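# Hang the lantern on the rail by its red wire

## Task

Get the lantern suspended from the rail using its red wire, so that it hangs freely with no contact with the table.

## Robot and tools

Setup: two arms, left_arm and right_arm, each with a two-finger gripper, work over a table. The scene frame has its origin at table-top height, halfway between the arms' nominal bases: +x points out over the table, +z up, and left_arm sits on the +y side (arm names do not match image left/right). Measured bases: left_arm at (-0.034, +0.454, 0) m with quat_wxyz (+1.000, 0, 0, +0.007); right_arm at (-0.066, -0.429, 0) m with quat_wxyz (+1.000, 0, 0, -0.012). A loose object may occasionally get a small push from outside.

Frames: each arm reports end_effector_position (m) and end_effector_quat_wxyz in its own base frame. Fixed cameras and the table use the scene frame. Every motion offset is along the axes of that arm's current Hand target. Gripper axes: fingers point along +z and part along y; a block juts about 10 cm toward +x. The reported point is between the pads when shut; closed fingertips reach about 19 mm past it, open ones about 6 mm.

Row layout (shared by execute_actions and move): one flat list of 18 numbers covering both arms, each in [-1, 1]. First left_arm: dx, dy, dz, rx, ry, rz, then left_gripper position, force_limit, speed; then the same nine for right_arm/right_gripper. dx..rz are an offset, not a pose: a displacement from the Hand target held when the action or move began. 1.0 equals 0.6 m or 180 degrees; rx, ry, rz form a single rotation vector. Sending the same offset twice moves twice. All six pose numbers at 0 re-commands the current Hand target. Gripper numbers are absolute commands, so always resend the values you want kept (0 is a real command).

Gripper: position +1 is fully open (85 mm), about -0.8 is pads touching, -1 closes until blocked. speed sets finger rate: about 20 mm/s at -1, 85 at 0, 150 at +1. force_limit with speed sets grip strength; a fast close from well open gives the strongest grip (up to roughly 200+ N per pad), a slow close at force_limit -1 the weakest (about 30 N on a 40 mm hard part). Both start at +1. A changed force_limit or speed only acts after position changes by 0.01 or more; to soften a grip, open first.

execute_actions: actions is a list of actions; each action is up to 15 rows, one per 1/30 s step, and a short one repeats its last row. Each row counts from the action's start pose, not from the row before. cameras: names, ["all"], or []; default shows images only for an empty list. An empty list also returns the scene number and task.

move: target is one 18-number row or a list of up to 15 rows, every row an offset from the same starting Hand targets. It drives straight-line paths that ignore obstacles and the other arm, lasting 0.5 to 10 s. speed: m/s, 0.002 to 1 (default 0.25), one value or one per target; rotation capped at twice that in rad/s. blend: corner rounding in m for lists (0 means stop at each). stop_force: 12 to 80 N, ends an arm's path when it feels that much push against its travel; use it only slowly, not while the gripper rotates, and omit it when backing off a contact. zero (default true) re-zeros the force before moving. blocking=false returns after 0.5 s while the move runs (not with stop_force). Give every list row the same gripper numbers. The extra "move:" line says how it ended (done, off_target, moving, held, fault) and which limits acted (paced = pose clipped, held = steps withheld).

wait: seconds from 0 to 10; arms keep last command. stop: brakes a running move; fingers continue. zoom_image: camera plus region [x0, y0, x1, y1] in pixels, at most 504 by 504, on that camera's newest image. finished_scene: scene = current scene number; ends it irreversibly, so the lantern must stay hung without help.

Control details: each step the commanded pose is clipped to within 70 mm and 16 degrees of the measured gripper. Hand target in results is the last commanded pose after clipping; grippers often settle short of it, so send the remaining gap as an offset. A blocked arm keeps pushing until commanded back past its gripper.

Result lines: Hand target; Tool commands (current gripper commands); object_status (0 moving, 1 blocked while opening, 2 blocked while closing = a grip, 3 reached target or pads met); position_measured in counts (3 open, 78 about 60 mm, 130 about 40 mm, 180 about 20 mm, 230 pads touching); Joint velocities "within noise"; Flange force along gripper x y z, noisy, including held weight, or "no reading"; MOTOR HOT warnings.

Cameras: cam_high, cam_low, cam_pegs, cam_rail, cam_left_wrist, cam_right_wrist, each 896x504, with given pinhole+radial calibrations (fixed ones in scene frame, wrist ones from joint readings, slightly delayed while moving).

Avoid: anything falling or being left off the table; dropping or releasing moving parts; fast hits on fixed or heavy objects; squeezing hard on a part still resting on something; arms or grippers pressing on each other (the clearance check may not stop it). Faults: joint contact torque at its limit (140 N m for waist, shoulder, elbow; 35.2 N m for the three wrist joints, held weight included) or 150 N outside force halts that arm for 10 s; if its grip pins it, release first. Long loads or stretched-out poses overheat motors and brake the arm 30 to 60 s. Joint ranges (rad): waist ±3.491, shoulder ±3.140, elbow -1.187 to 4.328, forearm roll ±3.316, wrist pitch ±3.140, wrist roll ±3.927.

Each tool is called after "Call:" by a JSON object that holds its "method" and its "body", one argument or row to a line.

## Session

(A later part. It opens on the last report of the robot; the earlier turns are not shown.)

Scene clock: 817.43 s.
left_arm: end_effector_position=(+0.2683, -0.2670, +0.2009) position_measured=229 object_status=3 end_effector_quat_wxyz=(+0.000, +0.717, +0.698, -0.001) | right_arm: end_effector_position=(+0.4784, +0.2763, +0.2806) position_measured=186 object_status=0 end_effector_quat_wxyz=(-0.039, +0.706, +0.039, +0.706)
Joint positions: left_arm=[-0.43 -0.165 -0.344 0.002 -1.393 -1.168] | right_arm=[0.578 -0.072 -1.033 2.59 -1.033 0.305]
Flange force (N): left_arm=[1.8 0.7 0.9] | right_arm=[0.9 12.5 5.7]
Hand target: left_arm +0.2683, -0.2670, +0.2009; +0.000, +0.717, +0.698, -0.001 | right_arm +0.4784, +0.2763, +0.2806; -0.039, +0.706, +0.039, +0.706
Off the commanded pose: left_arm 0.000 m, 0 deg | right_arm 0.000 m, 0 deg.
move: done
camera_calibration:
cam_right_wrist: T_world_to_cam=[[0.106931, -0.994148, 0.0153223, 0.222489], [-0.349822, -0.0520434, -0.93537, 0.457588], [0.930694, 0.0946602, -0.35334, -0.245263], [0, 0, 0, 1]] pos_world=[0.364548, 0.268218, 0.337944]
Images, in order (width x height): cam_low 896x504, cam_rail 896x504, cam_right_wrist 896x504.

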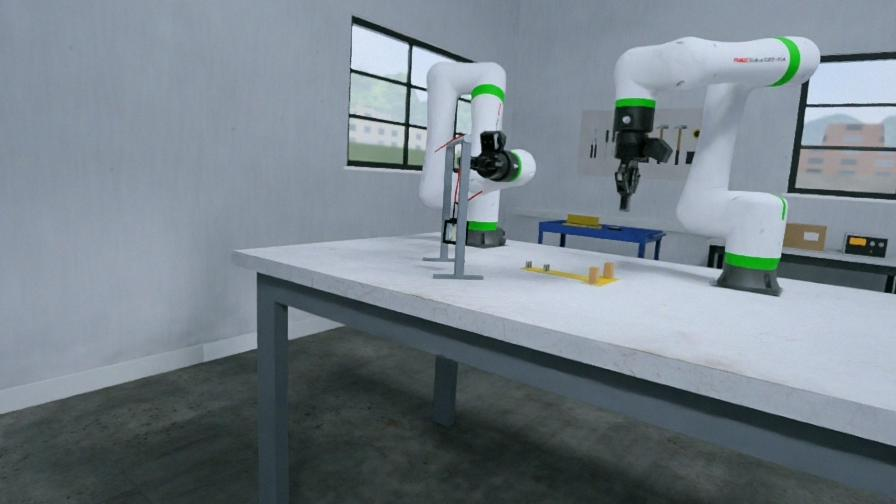

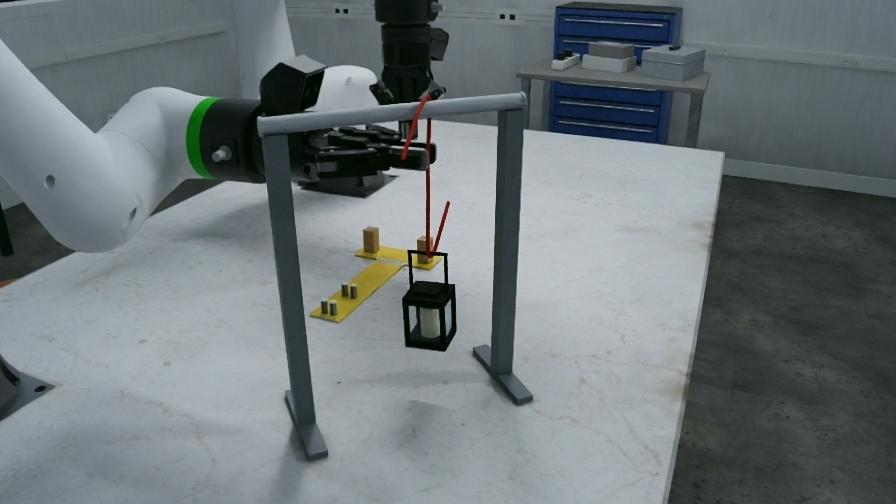

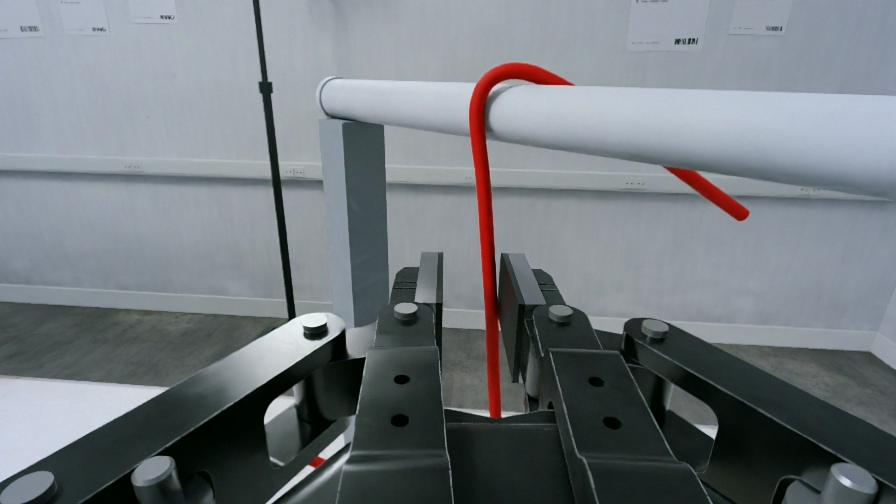

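Call:
{"method": "move", "body": {
  "target": [
    [0,0,0,0,0,0,-0.8,-0.8,0,0,0,0,0,0,0,-0.15,0,-1]
  ],
  "speed": 0.02,
  "cameras": ["cam_right_wrist"]
}}

Call:
{"method": "wait", "body": {
  "seconds": 2,
  "cameras": ["cam_right_wrist","cam_rail"]
}}

Scene clock: 821.03 s.
left_arm: end_effector_position=(+0.2683, -0.2670, +0.2009) position_measured=229 object_status=3 end_effector_quat_wxyz=(+0.000, +0.717, +0.698, -0.001) | right_arm: end_effector_position=(+0.4784, +0.2763, +0.2806) position_measured=148 object_status=0 end_effector_quat_wxyz=(-0.039, +0.706, +0.039, +0.706)
Joint positions: left_arm=[-0.43 -0.165 -0.344 0.002 -1.393 -1.168] | right_arm=[0.578 -0.072 -1.033 2.59 -1.033 0.305]
Flange force (N): left_arm=[1.4 1.0 0.6] | right_arm=[0.8 12.0 5.9]
Hand target: left_arm +0.2683, -0.2670, +0.2009; +0.000, +0.717, +0.698, -0.001 | right_arm +0.4784, +0.2763, +0.2806; -0.039, +0.706, +0.039, +0.706
Off the commanded pose: left_arm 0.000 m, 0 deg | right_arm 0.000 m, 0 deg.
move: done
camera_calibration:
cam_right_wrist: T_world_to_cam=[[0.106931, -0.994148, 0.0153223, 0.222489], [-0.349822, -0.0520434, -0.93537, 0.457588], [0.930694, 0.0946602, -0.35334, -0.245263], [0, 0, 0, 1]] pos_world=[0.364548, 0.268218, 0.337944]
Images, in order (width x height): cam_right_wrist 896x504.

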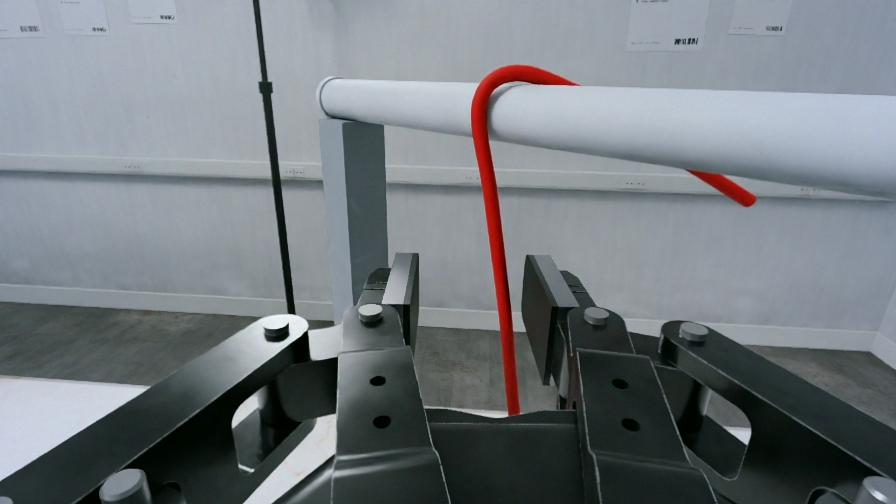

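Scene clock: 823.03 s.
left_arm: end_effector_position=(+0.2683, -0.2670, +0.2009) position_measured=229 object_status=3 end_effector_quat_wxyz=(+0.000, +0.717, +0.698, -0.001) | right_arm: end_effector_position=(+0.4784, +0.2763, +0.2806) position_measured=148 object_status=3 end_effector_quat_wxyz=(-0.039, +0.706, +0.039, +0.706)
Joint positions: left_arm=[-0.43 -0.165 -0.344 0.002 -1.393 -1.168] | right_arm=[0.578 -0.072 -1.033 2.59 -1.033 0.305]
Flange force (N): left_arm=[2.1 0.6 0.9] | right_arm=[1.2 12.2 6.6]
Hand target: left_arm +0.2683, -0.2670, +0.2009; +0.000, +0.717, +0.698, -0.001 | right_arm +0.4784, +0.2763, +0.2806; -0.039, +0.706, +0.039, +0.706
Tool commands: left_gripper/position=-0.8 left_gripper/force_limit=-0.8 left_gripper/speed=+0.0 right_gripper/position=-0.15 right_gripper/force_limit=+0.0 right_gripper/speed=-1.0
Off the commanded pose: left_arm 0.000 m, 0 deg | right_arm 0.000 m, 0 deg.
wait: 2.00 s; at rest by 0.17 s
camera_calibration:
cam_right_wrist: T_world_to_cam=[[0.106931, -0.994148, 0.0153223, 0.222489], [-0.349822, -0.0520434, -0.93537, 0.457588], [0.930694, 0.0946602, -0.35334, -0.245263], [0, 0, 0, 1]] pos_world=[0.364548, 0.268218, 0.337944]
Images, in order (width x height): cam_rail 896x504, cam_right_wrist 896x504.

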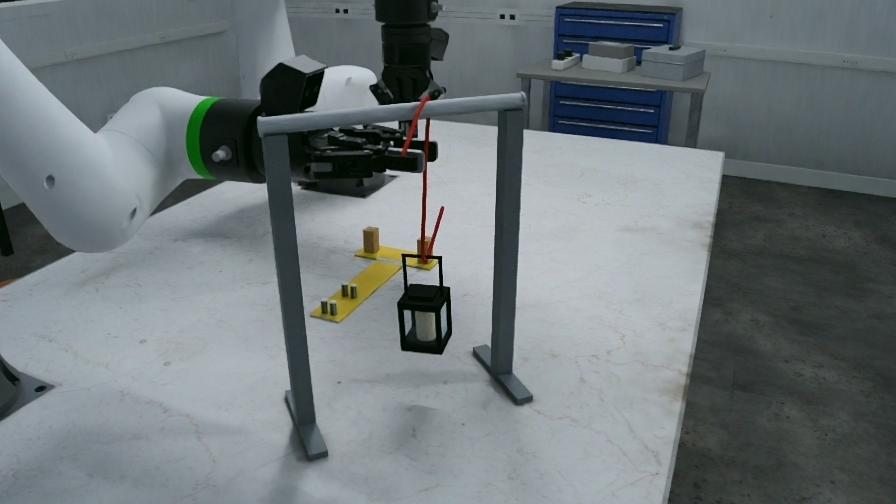

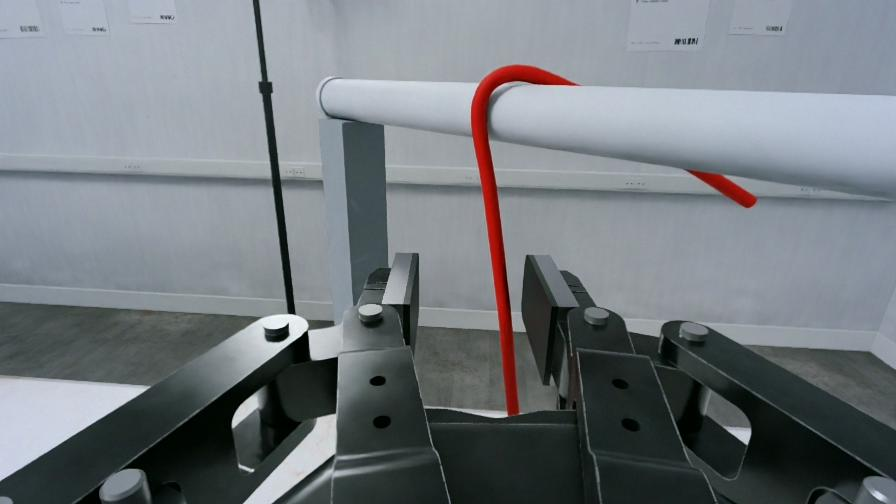

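Call:
{"method": "move", "body": {
  "target": [
    [0,0,0,0,0,0,-0.8,-0.8,0,0,0.007,0,0,0,0,-0.15,0,-1],
    [0,0,0,0,0,0,-0.8,-0.8,0,0,0.007,-0.2333,0,0,0,-0.15,0,-1]
  ],
  "speed": [0.02,0.06],
  "cameras": ["cam_right_wrist","cam_rail","cam_pegs","cam_low"]
}}

Call:
{"method": "zoom_image", "body": {
  "camera": "cam_rail",
  "region": [340, 60, 540, 400]
}}

Scene clock: 829.50 s.
left_arm: end_effector_position=(+0.2683, -0.2670, +0.2009) position_measured=229 object_status=3 end_effector_quat_wxyz=(+0.000, +0.717, +0.698, -0.001) | right_arm: end_effector_position=(+0.3400, +0.2580, +0.2812) position_measured=148 object_status=3 end_effector_quat_wxyz=(+0.005, +0.726, -0.003, +0.688)
Joint positions: left_arm=[-0.43 -0.165 -0.344 0.002 -1.393 -1.168] | right_arm=[1.421 -0.198 -1.19 1.657 -1.451 0.58]
Flange force (N): left_arm=[2.0 0.8 1.0] | right_arm=no reading
Hand target: left_arm +0.2683, -0.2670, +0.2009; +0.000, +0.717, +0.698, -0.001 | right_arm +0.3397, +0.2566, +0.2806; -0.039, +0.706, +0.039, +0.706
Off the commanded pose: left_arm 0.000 m, 0 deg | right_arm 0.002 m, 8 deg.
joint sent to its limit (right arm) — joint 3 (elbow), lower limit, where the elbow is as bent as it goes. The joint targets are off in orientation, not in position.
move: off_target (right_arm)
camera_calibration:
cam_right_wrist: T_world_to_cam=[[-0.0147131, -0.999715, 0.0187801, 0.260929], [-0.402357, -0.0112749, -0.915413, 0.410479], [0.915364, -0.0210249, -0.402077, -0.0657364], [0, 0, 0, 1]] pos_world=[0.229171, 0.264101, 0.344426]
Images, in order (width x height): cam_low 896x504, cam_pegs 896x504, cam_rail 896x504, cam_right_wrist 896x504.

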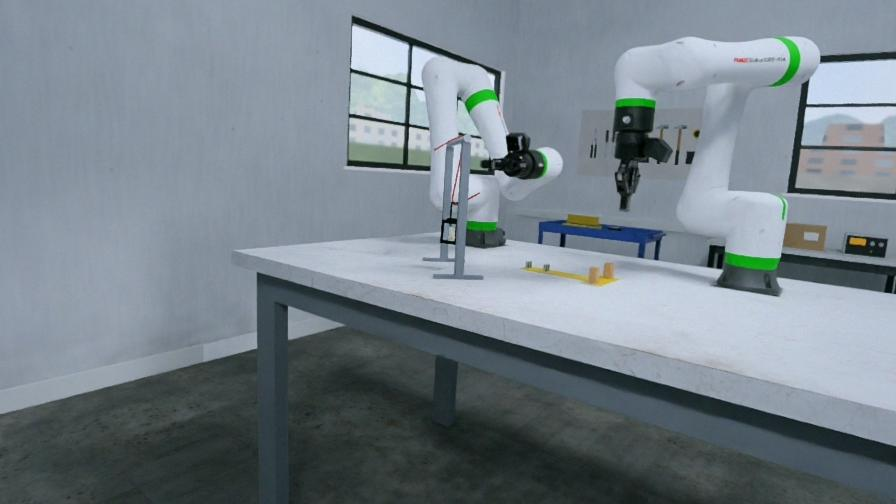

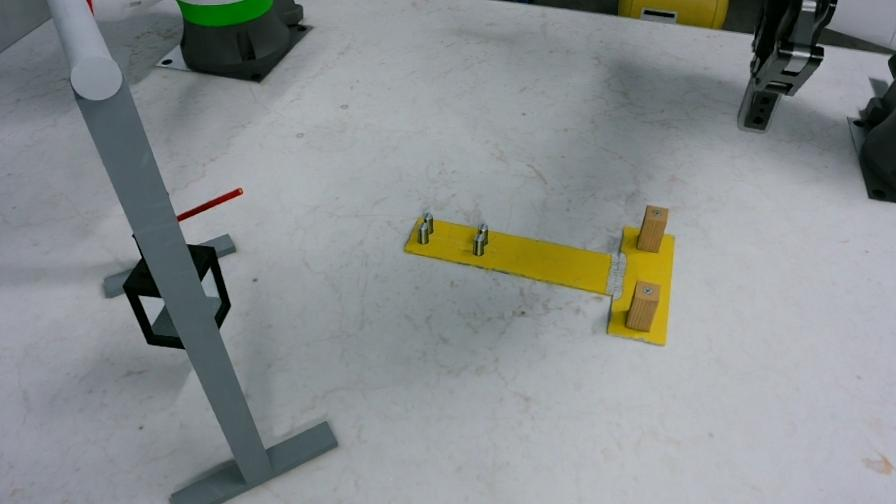

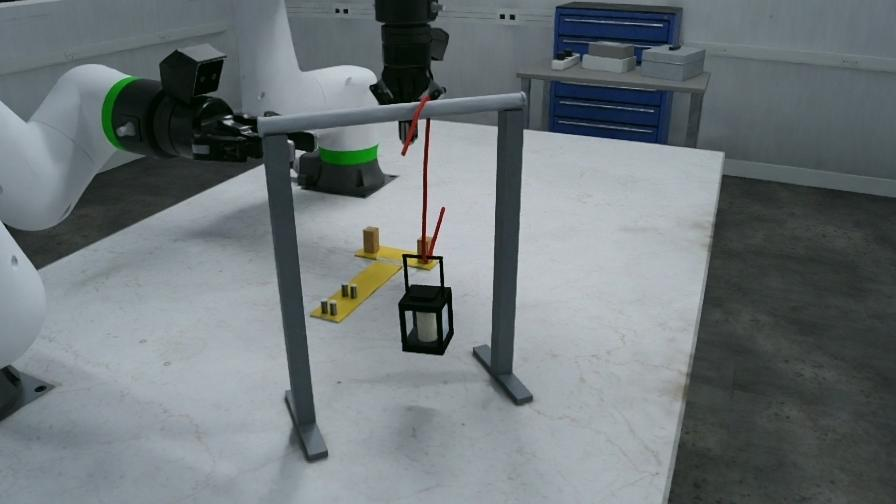

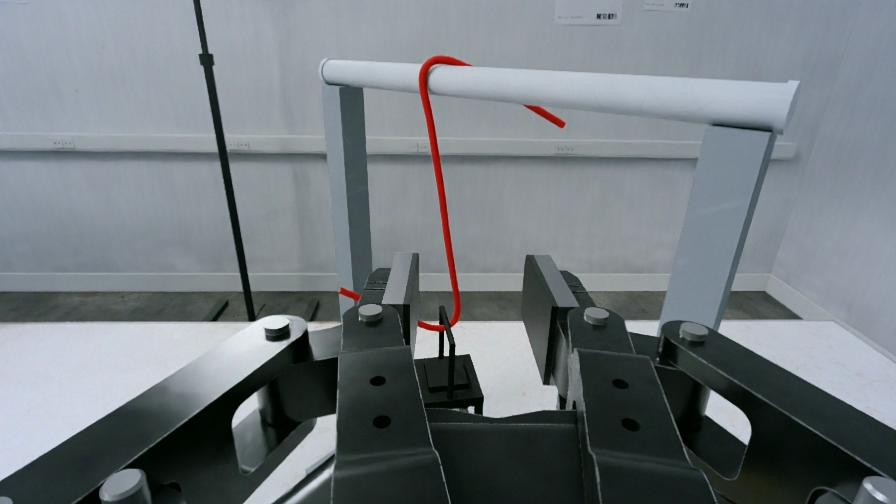

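Scaled by 1.482.

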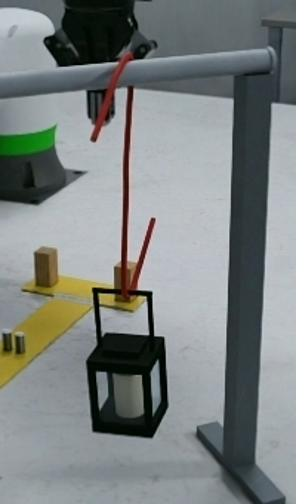

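Call:
{"method": "finished_scene", "body": {
  "scene": 1
}}

The scene is finished: the task was done.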